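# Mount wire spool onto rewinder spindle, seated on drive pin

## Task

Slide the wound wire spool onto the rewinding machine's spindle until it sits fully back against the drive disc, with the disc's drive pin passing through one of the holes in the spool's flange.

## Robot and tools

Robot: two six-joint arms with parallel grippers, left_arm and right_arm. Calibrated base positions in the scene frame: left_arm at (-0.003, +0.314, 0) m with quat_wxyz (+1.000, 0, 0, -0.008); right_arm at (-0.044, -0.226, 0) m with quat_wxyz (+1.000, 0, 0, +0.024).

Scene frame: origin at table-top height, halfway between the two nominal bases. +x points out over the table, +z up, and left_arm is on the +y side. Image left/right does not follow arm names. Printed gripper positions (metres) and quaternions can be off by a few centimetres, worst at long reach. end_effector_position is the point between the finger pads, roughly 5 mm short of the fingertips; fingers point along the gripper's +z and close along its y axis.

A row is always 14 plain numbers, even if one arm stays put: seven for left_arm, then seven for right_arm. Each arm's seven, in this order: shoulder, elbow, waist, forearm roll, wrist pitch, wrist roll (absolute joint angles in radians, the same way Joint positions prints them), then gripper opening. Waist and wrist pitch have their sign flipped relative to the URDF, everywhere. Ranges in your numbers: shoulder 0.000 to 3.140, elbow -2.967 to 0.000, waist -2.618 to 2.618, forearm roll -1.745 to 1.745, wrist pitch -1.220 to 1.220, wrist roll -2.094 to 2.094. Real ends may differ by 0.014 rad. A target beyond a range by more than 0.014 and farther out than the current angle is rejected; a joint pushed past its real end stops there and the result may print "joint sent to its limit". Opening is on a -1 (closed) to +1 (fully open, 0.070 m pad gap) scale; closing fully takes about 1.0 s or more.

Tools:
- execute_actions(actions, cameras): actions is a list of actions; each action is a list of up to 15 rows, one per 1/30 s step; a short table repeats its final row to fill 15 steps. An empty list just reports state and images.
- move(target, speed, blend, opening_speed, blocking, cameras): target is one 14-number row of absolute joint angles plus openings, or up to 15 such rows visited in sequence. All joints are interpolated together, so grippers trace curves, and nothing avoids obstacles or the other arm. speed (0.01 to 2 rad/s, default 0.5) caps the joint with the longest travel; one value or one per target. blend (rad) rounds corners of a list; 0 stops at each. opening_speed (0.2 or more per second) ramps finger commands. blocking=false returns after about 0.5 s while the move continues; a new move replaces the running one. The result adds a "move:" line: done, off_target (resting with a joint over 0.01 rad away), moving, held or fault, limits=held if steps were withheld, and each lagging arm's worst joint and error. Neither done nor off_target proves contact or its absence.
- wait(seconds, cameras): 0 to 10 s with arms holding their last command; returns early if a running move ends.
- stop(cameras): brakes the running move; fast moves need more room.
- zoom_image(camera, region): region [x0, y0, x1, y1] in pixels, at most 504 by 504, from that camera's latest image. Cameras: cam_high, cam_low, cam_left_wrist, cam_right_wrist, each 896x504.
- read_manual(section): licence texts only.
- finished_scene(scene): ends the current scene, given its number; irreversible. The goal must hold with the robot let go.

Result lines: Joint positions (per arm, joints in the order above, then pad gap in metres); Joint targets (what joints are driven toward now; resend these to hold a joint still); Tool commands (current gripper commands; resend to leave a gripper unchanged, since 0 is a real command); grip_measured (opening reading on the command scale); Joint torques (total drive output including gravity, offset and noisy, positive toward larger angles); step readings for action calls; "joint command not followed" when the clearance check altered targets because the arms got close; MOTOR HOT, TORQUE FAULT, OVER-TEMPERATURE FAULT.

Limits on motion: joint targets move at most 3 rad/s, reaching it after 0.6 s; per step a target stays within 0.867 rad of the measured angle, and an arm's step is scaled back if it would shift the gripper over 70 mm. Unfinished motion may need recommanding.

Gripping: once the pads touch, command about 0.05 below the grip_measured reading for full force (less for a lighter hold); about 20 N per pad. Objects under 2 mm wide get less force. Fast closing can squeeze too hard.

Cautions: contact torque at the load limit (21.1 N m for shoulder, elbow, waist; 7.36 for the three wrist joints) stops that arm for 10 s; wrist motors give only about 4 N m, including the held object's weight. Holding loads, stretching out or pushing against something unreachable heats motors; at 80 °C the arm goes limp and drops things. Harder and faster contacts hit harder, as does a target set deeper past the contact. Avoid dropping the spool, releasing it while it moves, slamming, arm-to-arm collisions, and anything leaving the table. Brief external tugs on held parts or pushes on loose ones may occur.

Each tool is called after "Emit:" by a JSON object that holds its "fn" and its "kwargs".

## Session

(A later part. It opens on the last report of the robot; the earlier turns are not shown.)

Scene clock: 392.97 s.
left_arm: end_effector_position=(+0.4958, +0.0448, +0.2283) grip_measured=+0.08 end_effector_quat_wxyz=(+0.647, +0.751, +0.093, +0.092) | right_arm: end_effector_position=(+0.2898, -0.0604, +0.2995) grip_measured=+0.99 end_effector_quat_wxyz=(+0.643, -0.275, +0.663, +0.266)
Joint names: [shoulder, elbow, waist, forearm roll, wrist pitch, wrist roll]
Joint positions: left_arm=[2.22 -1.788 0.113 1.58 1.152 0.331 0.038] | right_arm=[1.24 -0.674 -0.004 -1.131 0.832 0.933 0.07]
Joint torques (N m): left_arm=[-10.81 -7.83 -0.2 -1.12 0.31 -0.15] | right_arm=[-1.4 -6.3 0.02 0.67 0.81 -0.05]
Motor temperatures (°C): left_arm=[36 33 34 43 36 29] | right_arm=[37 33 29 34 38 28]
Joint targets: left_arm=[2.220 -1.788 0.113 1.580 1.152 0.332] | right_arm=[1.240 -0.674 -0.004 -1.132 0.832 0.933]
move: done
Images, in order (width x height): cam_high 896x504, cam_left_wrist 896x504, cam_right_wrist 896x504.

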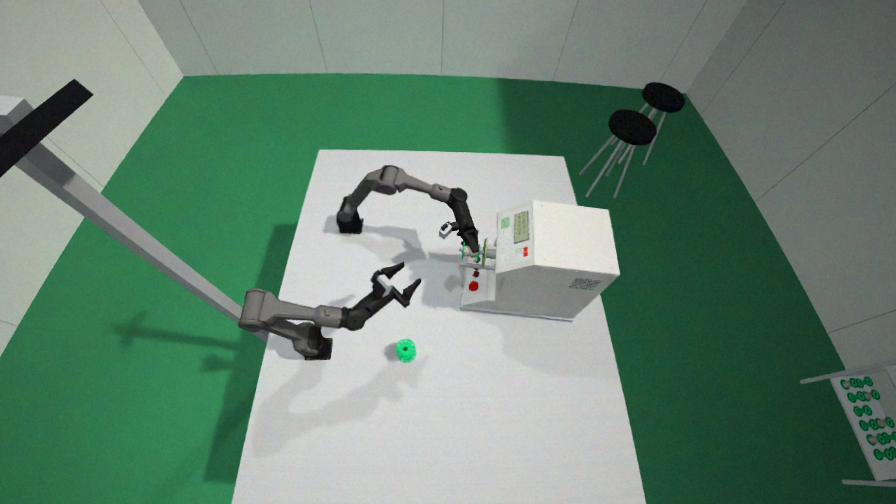

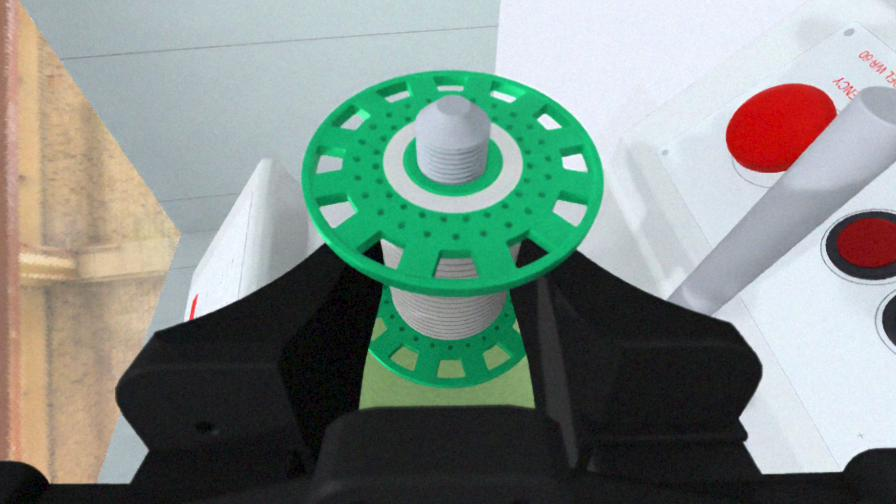

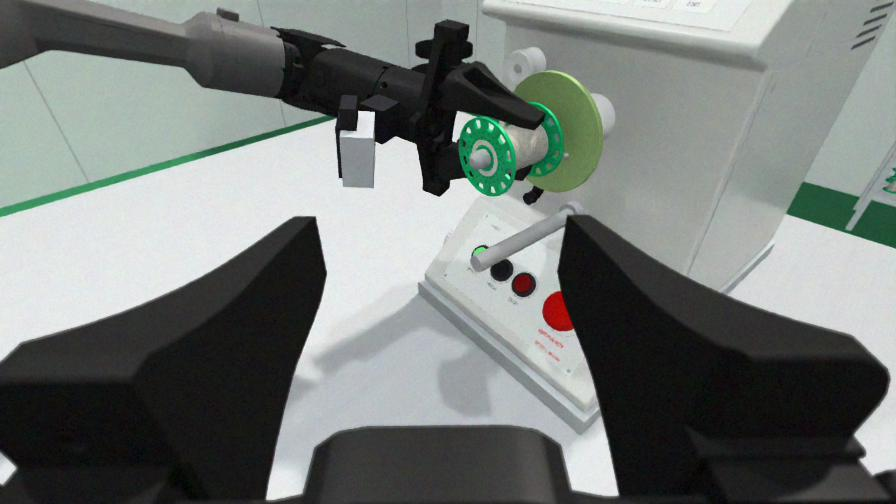

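Emit:
{"fn": "move", "kwargs": {"target": [[2.202, -1.840, 0.123, 1.712, 1.116, 0.2495, 0.08, 1.24, -0.674, -0.004, -1.132, 0.832, 0.933, 1],[2.202, -1.840, 0.123, 1.712, 1.116, 0.2495, -0.02, 1.24, -0.674, -0.004, -1.132, 0.832, 0.933, 1]], "speed": 0.06, "opening_speed": 0.2, "cameras": ["cam_high", "cam_right_wrist", "cam_left_wrist"]}}

Emit:
{"fn": "zoom_image", "kwargs": {"camera": "cam_right_wrist", "region": [450, 90, 590, 200]}}

Emit:
{"fn": "zoom_image", "kwargs": {"camera": "cam_left_wrist", "region": [290, 60, 600, 400]}}

Scene clock: 418.30 s.
left_arm: end_effector_position=(+0.4961, +0.0454, +0.2275) grip_measured=+0.00 end_effector_quat_wxyz=(+0.607, +0.784, +0.084, +0.102) | right_arm: end_effector_position=(+0.2898, -0.0604, +0.2995) grip_measured=+0.99 end_effector_quat_wxyz=(+0.643, -0.275, +0.663, +0.266)
Joint names: [shoulder, elbow, waist, forearm roll, wrist pitch, wrist roll]
Joint positions: left_arm=[2.202 -1.84 0.123 1.713 1.116 0.25 0.035] | right_arm=[1.24 -0.674 -0.004 -1.131 0.832 0.933 0.07]
Joint torques (N m): left_arm=[-12.86 -7.79 1.19 -2.05 0.39 -0.02] | right_arm=[-1.42 -6.27 0.02 0.68 0.84 -0.07]
Motor temperatures (°C): left_arm=[36 32 34 40 34 29] | right_arm=[37 33 29 34 38 28]
Joint targets: left_arm=[2.202 -1.840 0.123 1.712 1.116 0.249] | right_arm=[1.240 -0.674 -0.004 -1.132 0.832 0.933]
move: done
Images, in order (width x height): cam_high 896x504, cam_left_wrist 896x504, cam_right_wrist 896x504.

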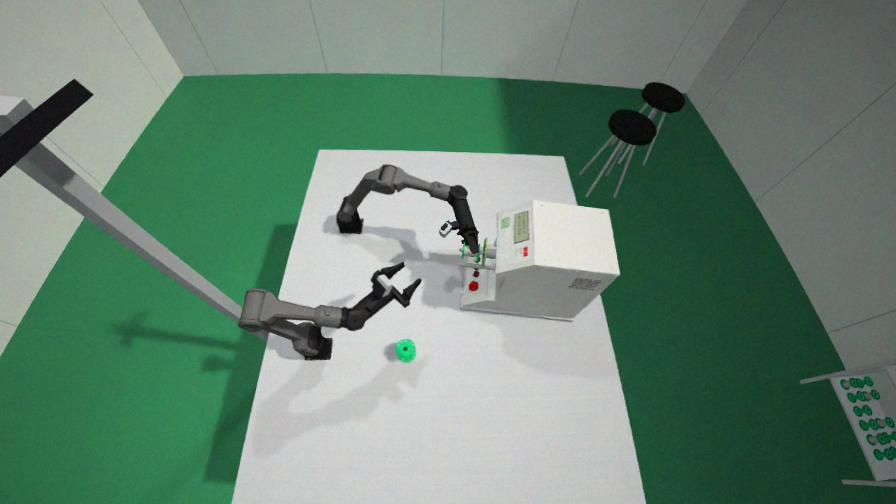

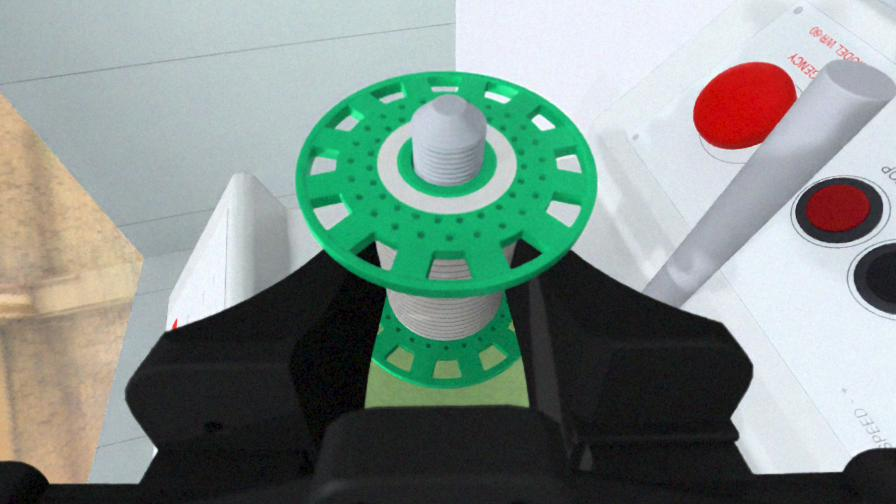

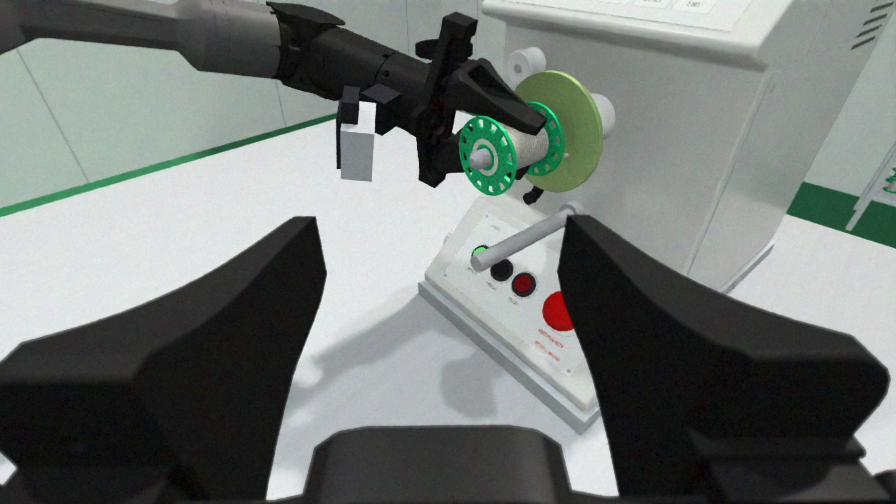

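Scaled by 3.600 from the camera's 896x504 image, which has a finer 1280x720 frame.

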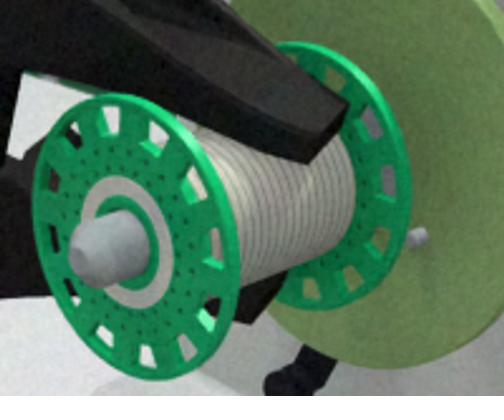

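Scaled by 1.482 from the camera's 896x504 image, which has a finer 1280x720 frame.

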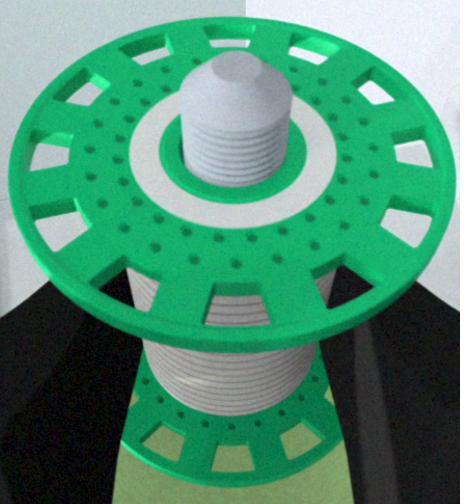

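Emit:
{"fn": "move", "kwargs": {"target": [[2.202, -1.840, 0.123, 1.712, 1.116, 0.2495, 0.3, 1.24, -0.674, -0.004, -1.132, 0.832, 0.933, 1],[2.242, -1.731, 0.108, 1.442, 1.205, 0.416, 0.3, 1.24, -0.674, -0.004, -1.132, 0.832, 0.933, 1]], "speed": 0.08, "opening_speed": 0.3, "cameras": ["cam_high", "cam_right_wrist", "cam_left_wrist"]}}

Emit:
{"fn": "zoom_image", "kwargs": {"camera": "cam_right_wrist", "region": [450, 90, 590, 200]}}

Emit:
{"fn": "zoom_image", "kwargs": {"camera": "cam_left_wrist", "region": [290, 60, 600, 400]}}

Scene clock: 426.27 s.
left_arm: end_effector_position=(+0.4944, +0.0447, +0.2286) grip_measured=+0.30 end_effector_quat_wxyz=(+0.689, +0.713, +0.103, +0.082) | right_arm: end_effector_position=(+0.2898, -0.0604, +0.2995) grip_measured=+0.99 end_effector_quat_wxyz=(+0.643, -0.275, +0.663, +0.266)
Joint names: [shoulder, elbow, waist, forearm roll, wrist pitch, wrist roll]
Joint positions: left_arm=[2.242 -1.731 0.109 1.441 1.205 0.416 0.045] | right_arm=[1.24 -0.674 -0.004 -1.131 0.832 0.933 0.07]
Joint torques (N m): left_arm=[-9.97 -5.31 -0.2 -0.79 0.32 -0.02] | right_arm=[-1.41 -6.19 0.03 0.7 0.87 -0.07]
Motor temperatures (°C): left_arm=[36 32 34 40 34 29] | right_arm=[37 33 29 34 38 28]
Joint targets: left_arm=[2.242 -1.731 0.108 1.442 1.205 0.416] | right_arm=[1.240 -0.674 -0.004 -1.132 0.832 0.933]
move: done
Images, in order (width x height): cam_high 896x504, cam_left_wrist 896x504, cam_right_wrist 896x504.

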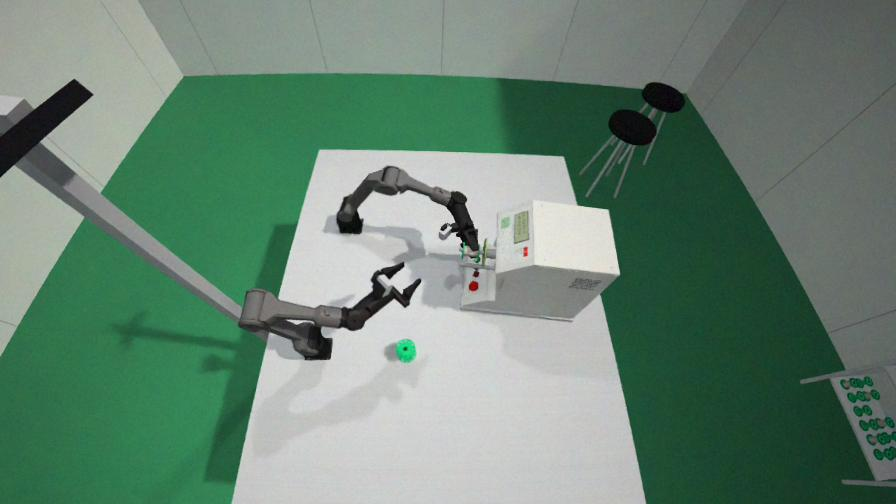

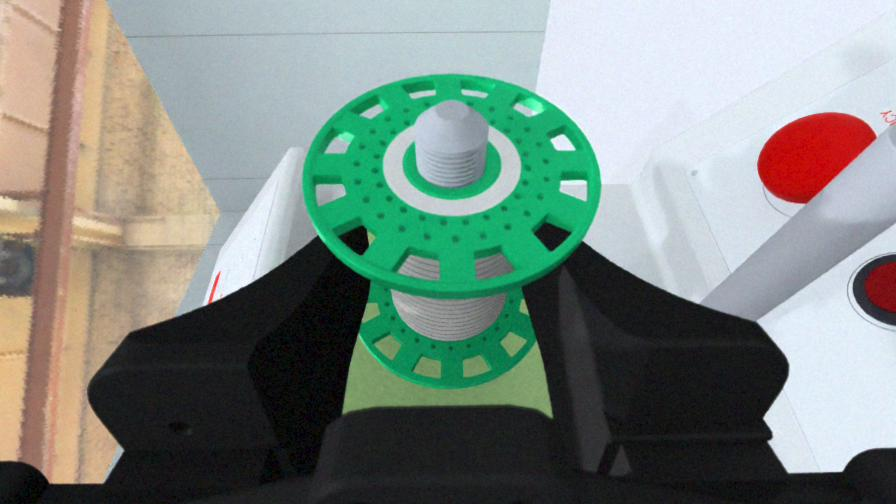

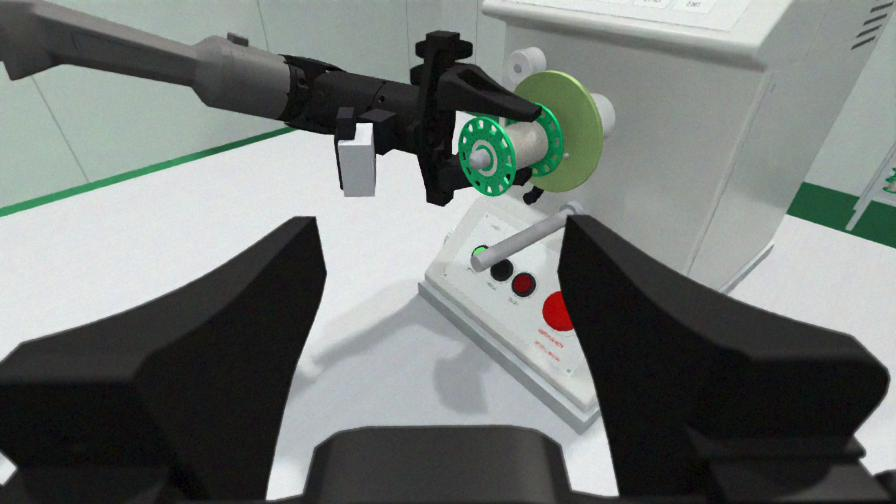

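Scaled by 3.600 from the camera's 896x504 image, which has a finer 1280x720 frame.

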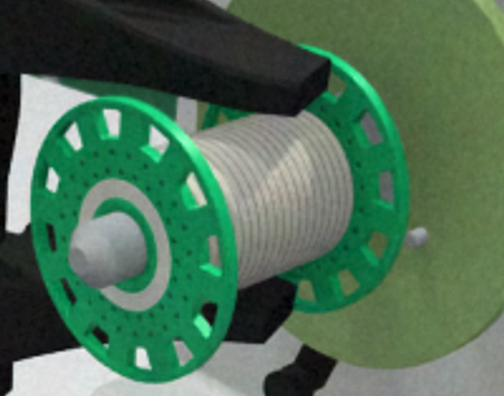

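Scaled by 1.482 from the camera's 896x504 image, which has a finer 1280x720 frame.

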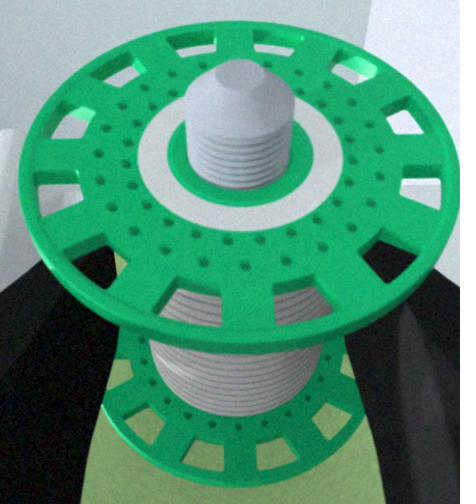

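Emit:
{"fn": "move", "kwargs": {"target": [[2.242, -1.731, 0.108, 1.442, 1.205, 0.416, -0.04, 1.24, -0.674, -0.004, -1.132, 0.832, 0.933, 1],[2.209, -1.793, 0.116, 1.617, 1.139, 0.313, -0.04, 1.24, -0.674, -0.004, -1.132, 0.832, 0.933, 1]], "speed": 0.05, "opening_speed": 0.3, "cameras": ["cam_high", "cam_right_wrist", "cam_left_wrist"]}}

Emit:
{"fn": "zoom_image", "kwargs": {"camera": "cam_right_wrist", "region": [450, 90, 590, 200]}}

Emit:
{"fn": "zoom_image", "kwargs": {"camera": "cam_left_wrist", "region": [290, 60, 600, 400]}}

Scene clock: 439.20 s.
left_arm: end_effector_position=(+0.4944, +0.0450, +0.2272) grip_measured=-0.01 end_effector_quat_wxyz=(+0.635, +0.761, +0.091, +0.094) | right_arm: end_effector_position=(+0.2898, -0.0604, +0.2995) grip_measured=+0.99 end_effector_quat_wxyz=(+0.643, -0.275, +0.663, +0.266)
Joint names: [shoulder, elbow, waist, forearm roll, wrist pitch, wrist roll]
Joint positions: left_arm=[2.21 -1.792 0.116 1.618 1.14 0.313 0.035] | right_arm=[1.24 -0.674 -0.004 -1.131 0.832 0.933 0.07]
Joint torques (N m): left_arm=[-15.08 -10.6 4.9 -2.38 0.62 -0.29] | right_arm=[-1.43 -6.16 0.03 0.71 0.87 -0.09]
Motor temperatures (°C): left_arm=[37 32 34 39 34 29] | right_arm=[37 33 29 34 38 28]
Joint targets: left_arm=[2.209 -1.793 0.116 1.617 1.139 0.313] | right_arm=[1.240 -0.674 -0.004 -1.132 0.832 0.933]
move: done
Images, in order (width x height): cam_high 896x504, cam_left_wrist 896x504, cam_right_wrist 896x504.

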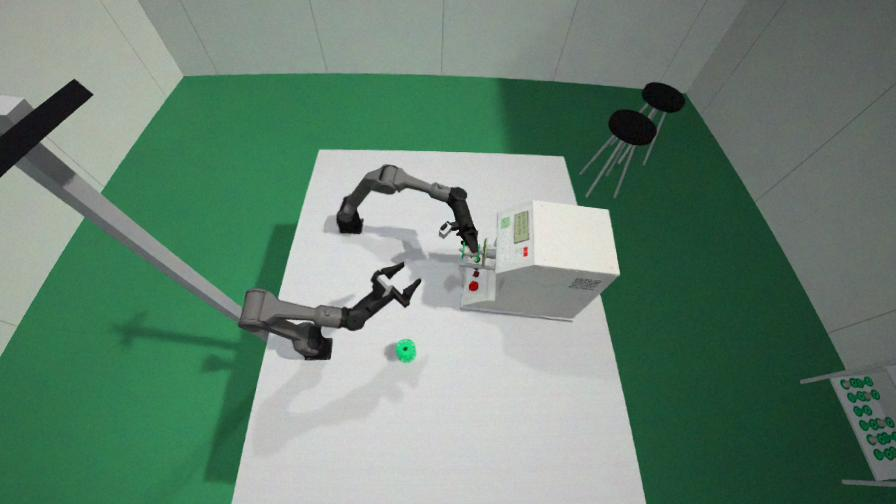

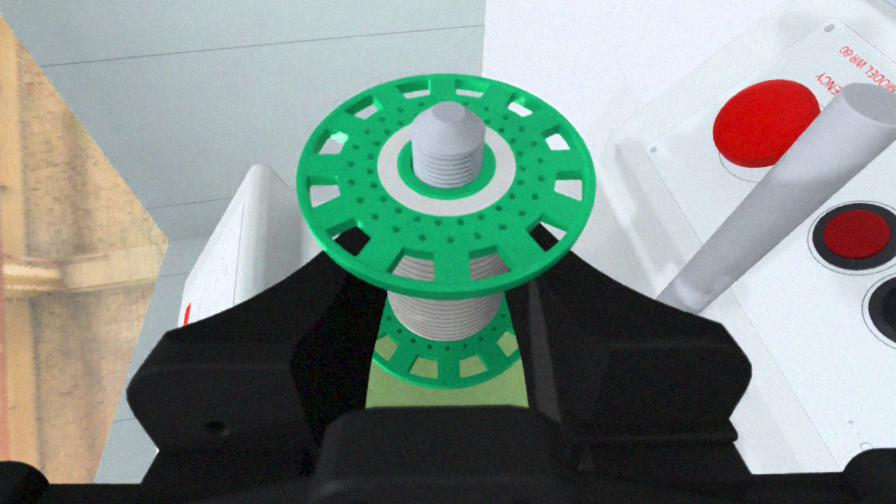

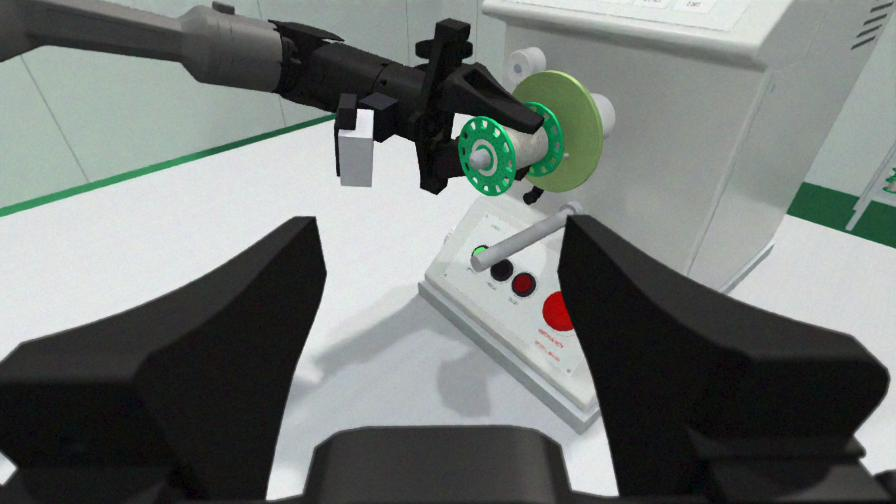

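Scaled by 3.600 from the camera's 896x504 image, which has a finer 1280x720 frame.

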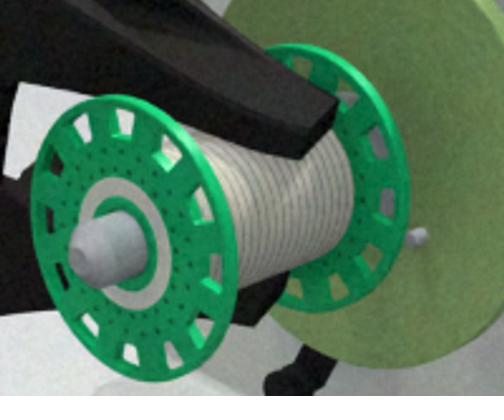

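Scaled by 1.482 from the camera's 896x504 image, which has a finer 1280x720 frame.

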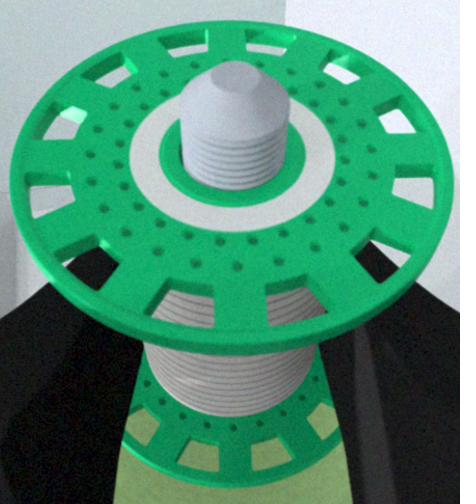

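Emit:
{"fn": "move", "kwargs": {"target": [[2.209, -1.793, 0.116, 1.617, 1.139, 0.313, 0.04, 1.24, -0.674, -0.004, -1.132, 0.832, 0.933, 1],[2.245, -1.858, 0.116, 1.630, 1.141, 0.2816, 0.04, 1.24, -0.674, -0.004, -1.132, 0.832, 0.933, 1]], "speed": 0.03, "opening_speed": 0.2, "cameras": ["cam_high", "cam_right_wrist", "cam_left_wrist"]}}

Emit:
{"fn": "zoom_image", "kwargs": {"camera": "cam_right_wrist", "region": [460, 80, 600, 190]}}

Emit:
{"fn": "zoom_image", "kwargs": {"camera": "cam_left_wrist", "region": [290, 60, 600, 400]}}

Emit:
{"fn": "zoom_image", "kwargs": {"camera": "cam_high", "region": [420, 225, 500, 275]}}

Scene clock: 446.33 s.
left_arm: end_effector_position=(+0.5033, +0.0439, +0.2282) grip_measured=+0.04 end_effector_quat_wxyz=(+0.636, +0.761, +0.091, +0.096) | right_arm: end_effector_position=(+0.2898, -0.0604, +0.2995) grip_measured=+0.99 end_effector_quat_wxyz=(+0.643, -0.275, +0.663, +0.266)
Joint names: [shoulder, elbow, waist, forearm roll, wrist pitch, wrist roll]
Joint positions: left_arm=[2.244 -1.858 0.116 1.629 1.141 0.282 0.036] | right_arm=[1.24 -0.674 -0.004 -1.131 0.832 0.933 0.07]
Joint torques (N m): left_arm=[-11.46 -8.34 -0.25 -1.28 0.29 -0.19] | right_arm=[-1.47 -6.13 0.02 0.72 0.86 -0.1]
Motor temperatures (°C): left_arm=[37 32 34 41 34 29] | right_arm=[37 33 29 34 38 28]
Joint targets: left_arm=[2.245 -1.858 0.116 1.630 1.141 0.282] | right_arm=[1.240 -0.674 -0.004 -1.132 0.832 0.933]
move: done
Images, in order (width x height): cam_high 896x504, cam_left_wrist 896x504, cam_right_wrist 896x504.

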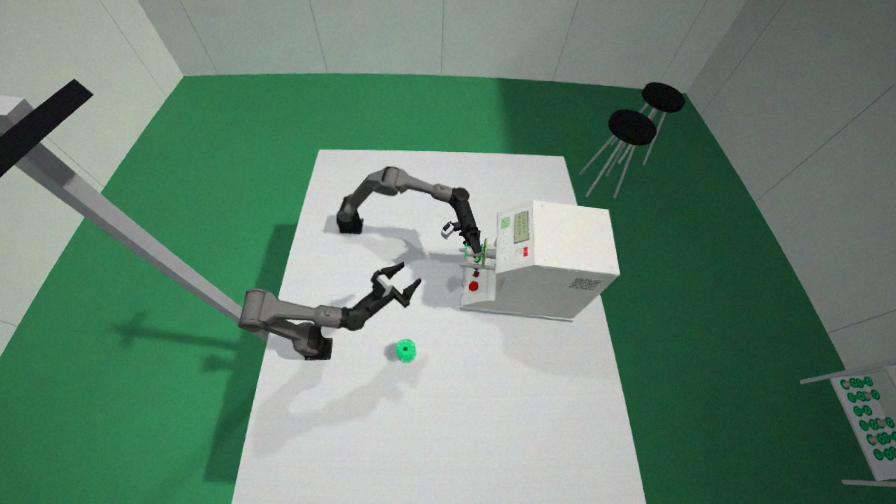

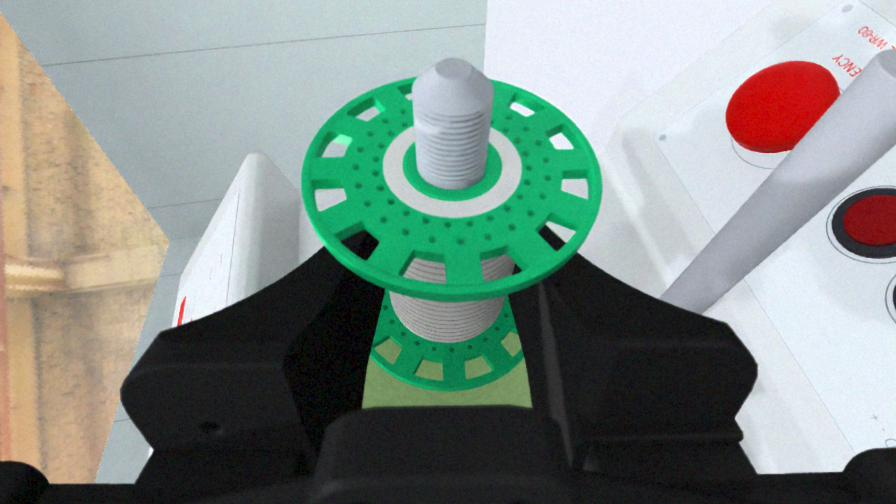

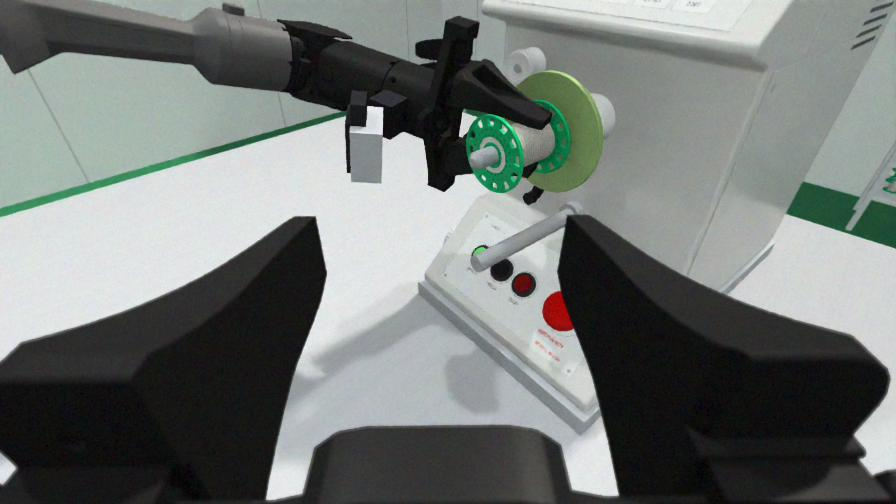

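Scaled by 3.600 from the camera's 896x504 image, which has a finer 1280x720 frame.

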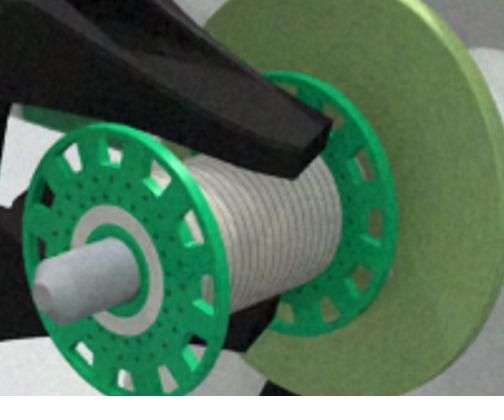

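Scaled by 1.482 from the camera's 896x504 image, which has a finer 1280x720 frame.

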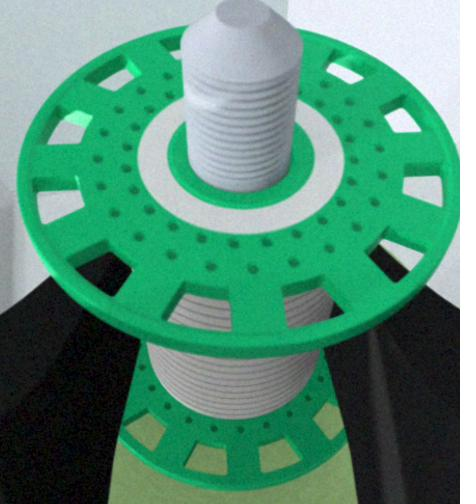

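Scaled by 6.300 from the camera's 896x504 image, which has a finer 1280x720 frame.

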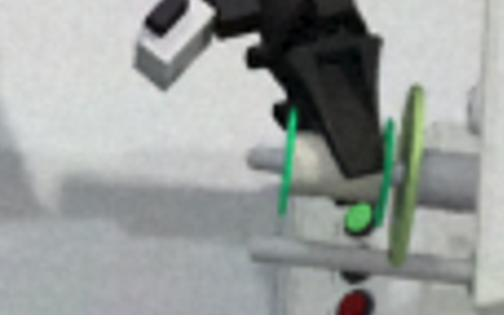

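Emit:
{"fn": "zoom_image", "kwargs": {"camera": "cam_right_wrist", "region": [530, 110, 590, 180]}}

Scaled by 7.200 from the camera's 896x504 image, which has a finer 1280x720 frame.

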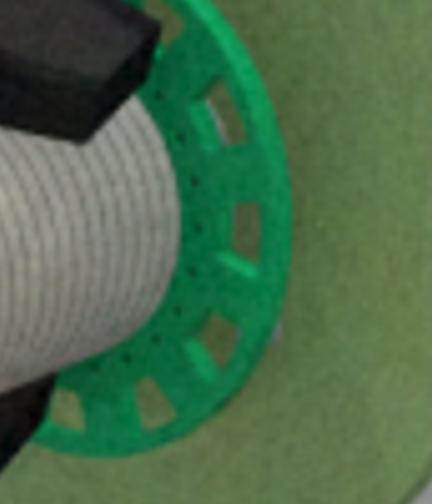

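Emit:
{"fn": "move", "kwargs": {"target": [[2.245, -1.858, 0.116, 1.630, 1.141, 0.2816, -0.03, 1.24, -0.674, -0.004, -1.132, 0.832, 0.933, 1],[2.236, -1.889, 0.121, 1.704, 1.124, 0.234, -0.03, 1.24, -0.674, -0.004, -1.132, 0.832, 0.933, 1],[2.236, -1.889, 0.121, 1.704, 1.124, 0.234, 0.04, 1.24, -0.674, -0.004, -1.132, 0.832, 0.933, 1]], "speed": 0.05, "opening_speed": 0.2, "cameras": ["cam_high", "cam_right_wrist", "cam_left_wrist"]}}

Emit:
{"fn": "zoom_image", "kwargs": {"camera": "cam_right_wrist", "region": [530, 110, 590, 180]}}

Scene clock: 461.60 s.
left_arm: end_effector_position=(+0.5036, +0.0444, +0.2278) grip_measured=+0.04 end_effector_quat_wxyz=(+0.614, +0.778, +0.086, +0.100) | right_arm: end_effector_position=(+0.2898, -0.0604, +0.2995) grip_measured=+0.99 end_effector_quat_wxyz=(+0.643, -0.275, +0.663, +0.266)
Joint names: [shoulder, elbow, waist, forearm roll, wrist pitch, wrist roll]
Joint positions: left_arm=[2.236 -1.889 0.12 1.704 1.124 0.234 0.037] | right_arm=[1.24 -0.674 -0.004 -1.131 0.832 0.933 0.07]
Joint torques (N m): left_arm=[-13.99 -9.41 0.49 -1.61 0.3 0.15] | right_arm=[-1.48 -6.03 0.04 0.74 0.84 -0.11]
Motor temperatures (°C): left_arm=[37 32 34 40 33 29] | right_arm=[37 33 29 34 38 28]
Joint targets: left_arm=[2.236 -1.889 0.121 1.704 1.124 0.234] | right_arm=[1.240 -0.674 -0.004 -1.132 0.832 0.933]
move: done
Images, in order (width x height): cam_high 896x504, cam_left_wrist 896x504, cam_right_wrist 896x504.

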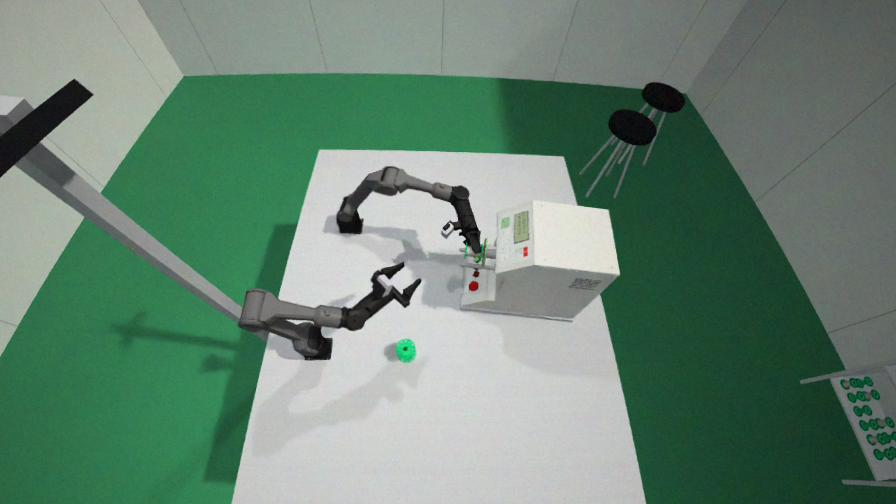

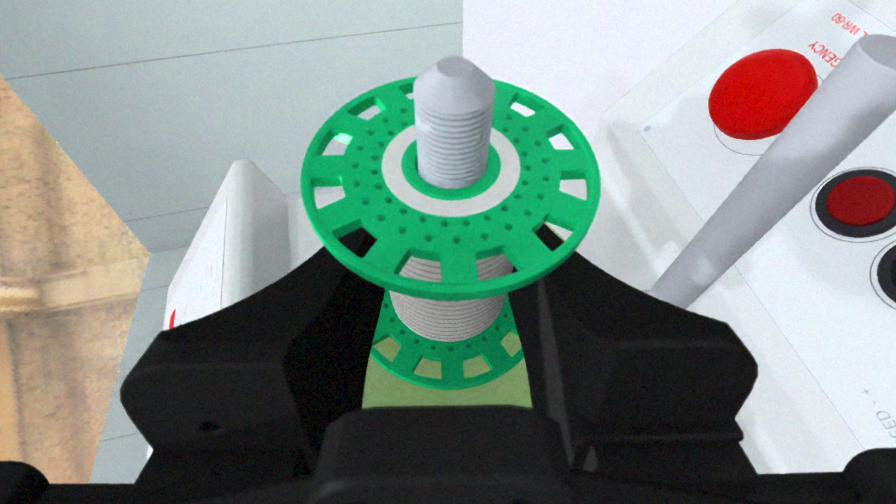

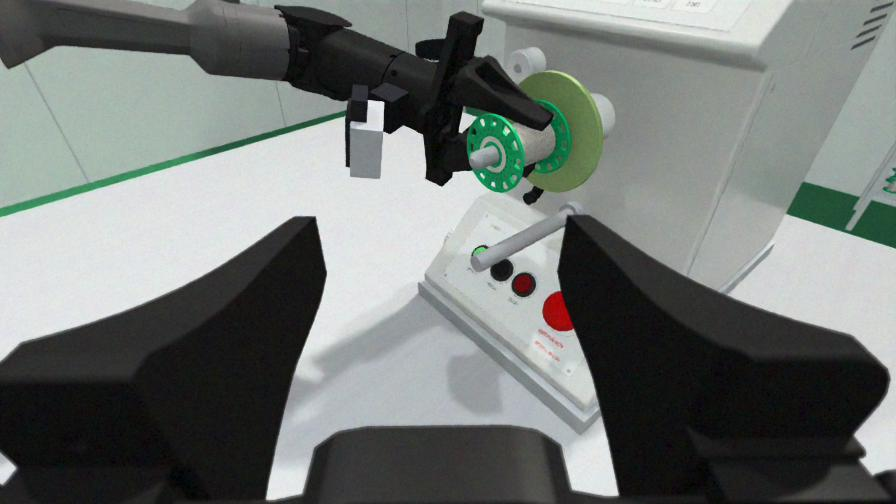

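Scaled by 7.200 from the camera's 896x504 image, which has a finer 1280x720 frame.

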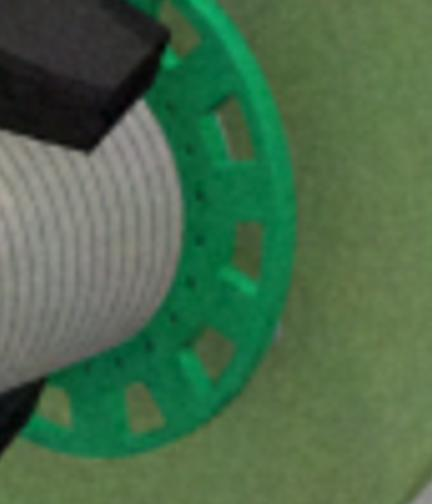

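Emit:
{"fn": "move", "kwargs": {"target": [2.266, -1.945, 0.1206, 1.716, 1.128, 0.206, 0.04, 1.24, -0.674, -0.004, -1.132, 0.832, 0.933, 1], "speed": 0.02, "cameras": ["cam_high", "cam_right_wrist", "cam_left_wrist"]}}

Emit:
{"fn": "zoom_image", "kwargs": {"camera": "cam_right_wrist", "region": [530, 110, 590, 180]}}

Emit:
{"fn": "zoom_image", "kwargs": {"camera": "cam_high", "region": [420, 225, 500, 275]}}

Scene clock: 466.40 s.
left_arm: end_effector_position=(+0.5104, +0.0435, +0.2284) grip_measured=+0.04 end_effector_quat_wxyz=(+0.614, +0.778, +0.086, +0.101) | right_arm: end_effector_position=(+0.2898, -0.0604, +0.2995) grip_measured=+0.99 end_effector_quat_wxyz=(+0.643, -0.275, +0.663, +0.266)
Joint names: [shoulder, elbow, waist, forearm roll, wrist pitch, wrist roll]
Joint positions: left_arm=[2.266 -1.945 0.12 1.716 1.127 0.206 0.036] | right_arm=[1.24 -0.674 -0.004 -1.131 0.832 0.933 0.07]
Joint torques (N m): left_arm=[-12.13 -9.03 -0.16 -1.46 0.21 -0.2] | right_arm=[-1.5 -6.03 0.03 0.75 0.84 -0.12]
Motor temperatures (°C): left_arm=[37 32 34 40 33 29] | right_arm=[37 33 29 34 38 28]
Joint targets: left_arm=[2.266 -1.945 0.121 1.716 1.128 0.206] | right_arm=[1.240 -0.674 -0.004 -1.132 0.832 0.933]
move: done
Images, in order (width x height): cam_high 896x504, cam_left_wrist 896x504, cam_right_wrist 896x504.

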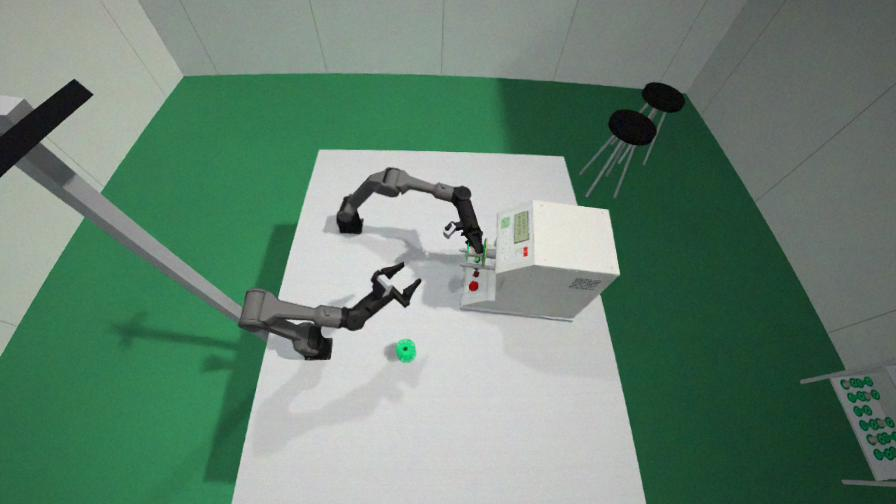

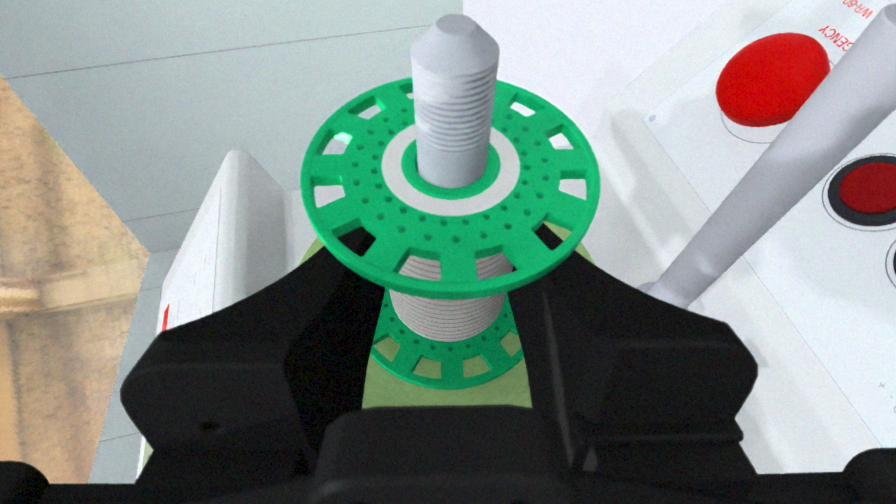

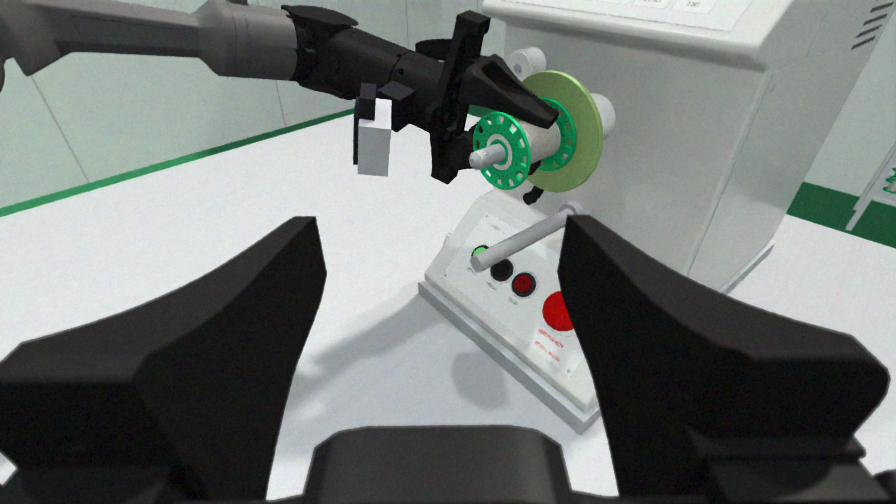

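Scaled by 7.200 from the camera's 896x504 image, which has a finer 1280x720 frame.

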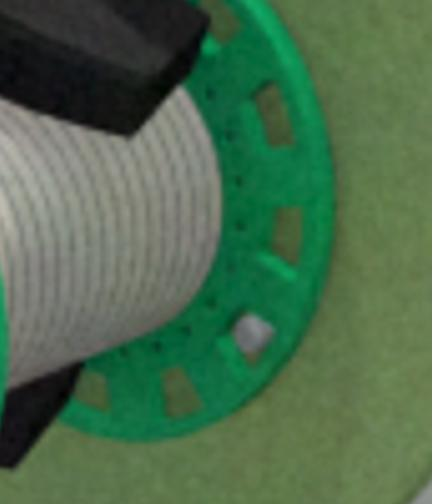

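Scaled by 6.300 from the camera's 896x504 image, which has a finer 1280x720 frame.

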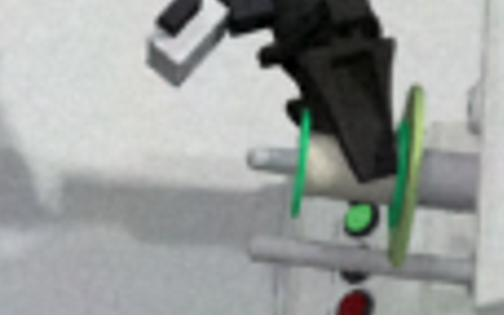

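Emit:
{"fn": "move", "kwargs": {"target": [2.2815, -1.974, 0.1204, 1.722, 1.130, 0.1915, 0.04, 1.24, -0.674, -0.004, -1.132, 0.832, 0.933, 1], "speed": 0.015, "cameras": ["cam_high", "cam_right_wrist", "cam_left_wrist"]}}

Emit:
{"fn": "zoom_image", "kwargs": {"camera": "cam_right_wrist", "region": [530, 100, 590, 170]}}

Emit:
{"fn": "zoom_image", "kwargs": {"camera": "cam_left_wrist", "region": [290, 60, 600, 400]}}

Scene clock: 470.23 s.
left_arm: end_effector_position=(+0.5129, +0.0428, +0.2282) grip_measured=+0.04 end_effector_quat_wxyz=(+0.614, +0.779, +0.085, +0.099) | right_arm: end_effector_position=(+0.2898, -0.0604, +0.2995) grip_measured=+0.99 end_effector_quat_wxyz=(+0.643, -0.275, +0.663, +0.266)
Joint names: [shoulder, elbow, waist, forearm roll, wrist pitch, wrist roll]
Joint positions: left_arm=[2.281 -1.972 0.12 1.723 1.133 0.192 0.037] | right_arm=[1.24 -0.674 -0.004 -1.131 0.832 0.933 0.07]
Joint torques (N m): left_arm=[-11.1 -12.24 0.1 -2.97 -1.95 -0.41] | right_arm=[-1.49 -6.01 0.04 0.76 0.83 -0.12]
Motor temperatures (°C): left_arm=[37 32 34 40 33 29] | right_arm=[37 33 29 34 38 28]
Joint targets: left_arm=[2.282 -1.974 0.120 1.722 1.130 0.191] | right_arm=[1.240 -0.674 -0.004 -1.132 0.832 0.933]
move: done
Images, in order (width x height): cam_high 896x504, cam_left_wrist 896x504, cam_right_wrist 896x504.

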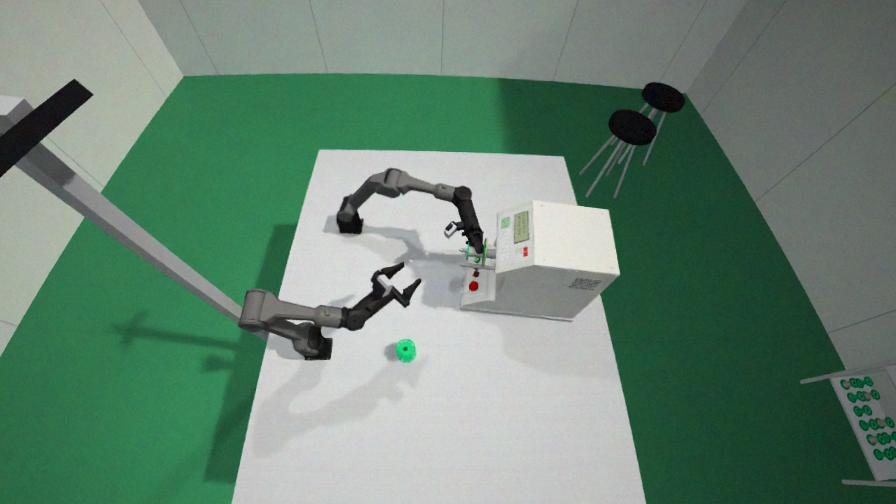

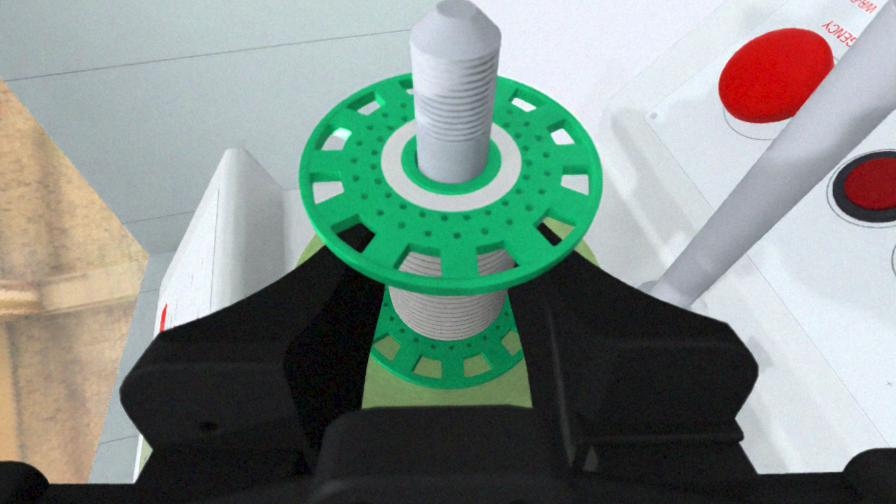

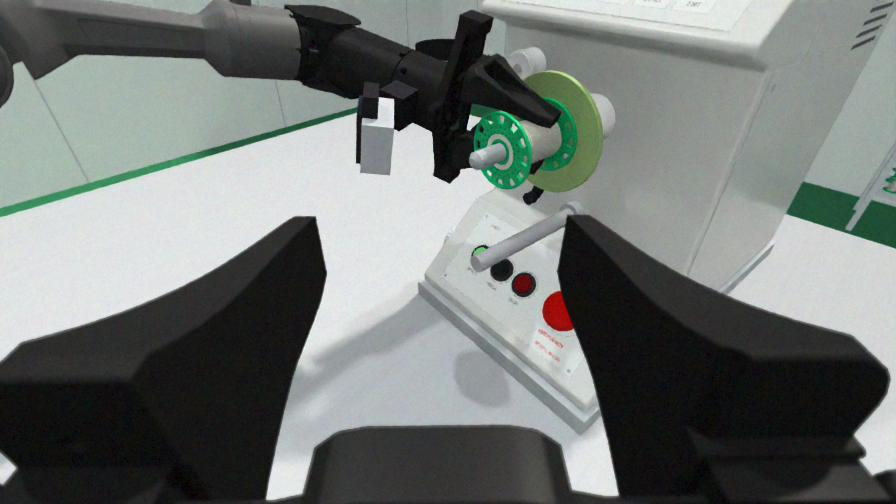

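Scaled by 7.200 from the camera's 896x504 image, which has a finer 1280x720 frame.

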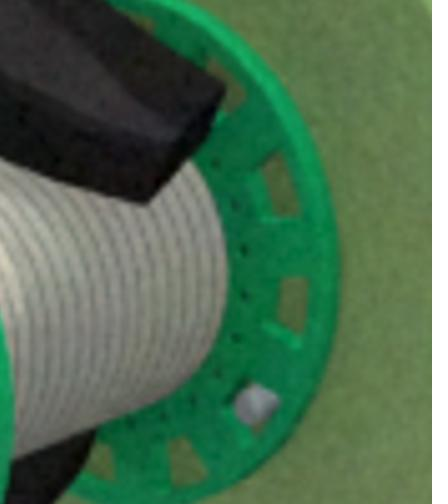

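Scaled by 1.482 from the camera's 896x504 image, which has a finer 1280x720 frame.

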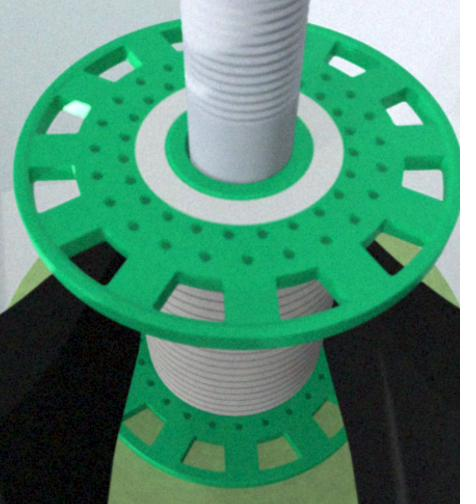

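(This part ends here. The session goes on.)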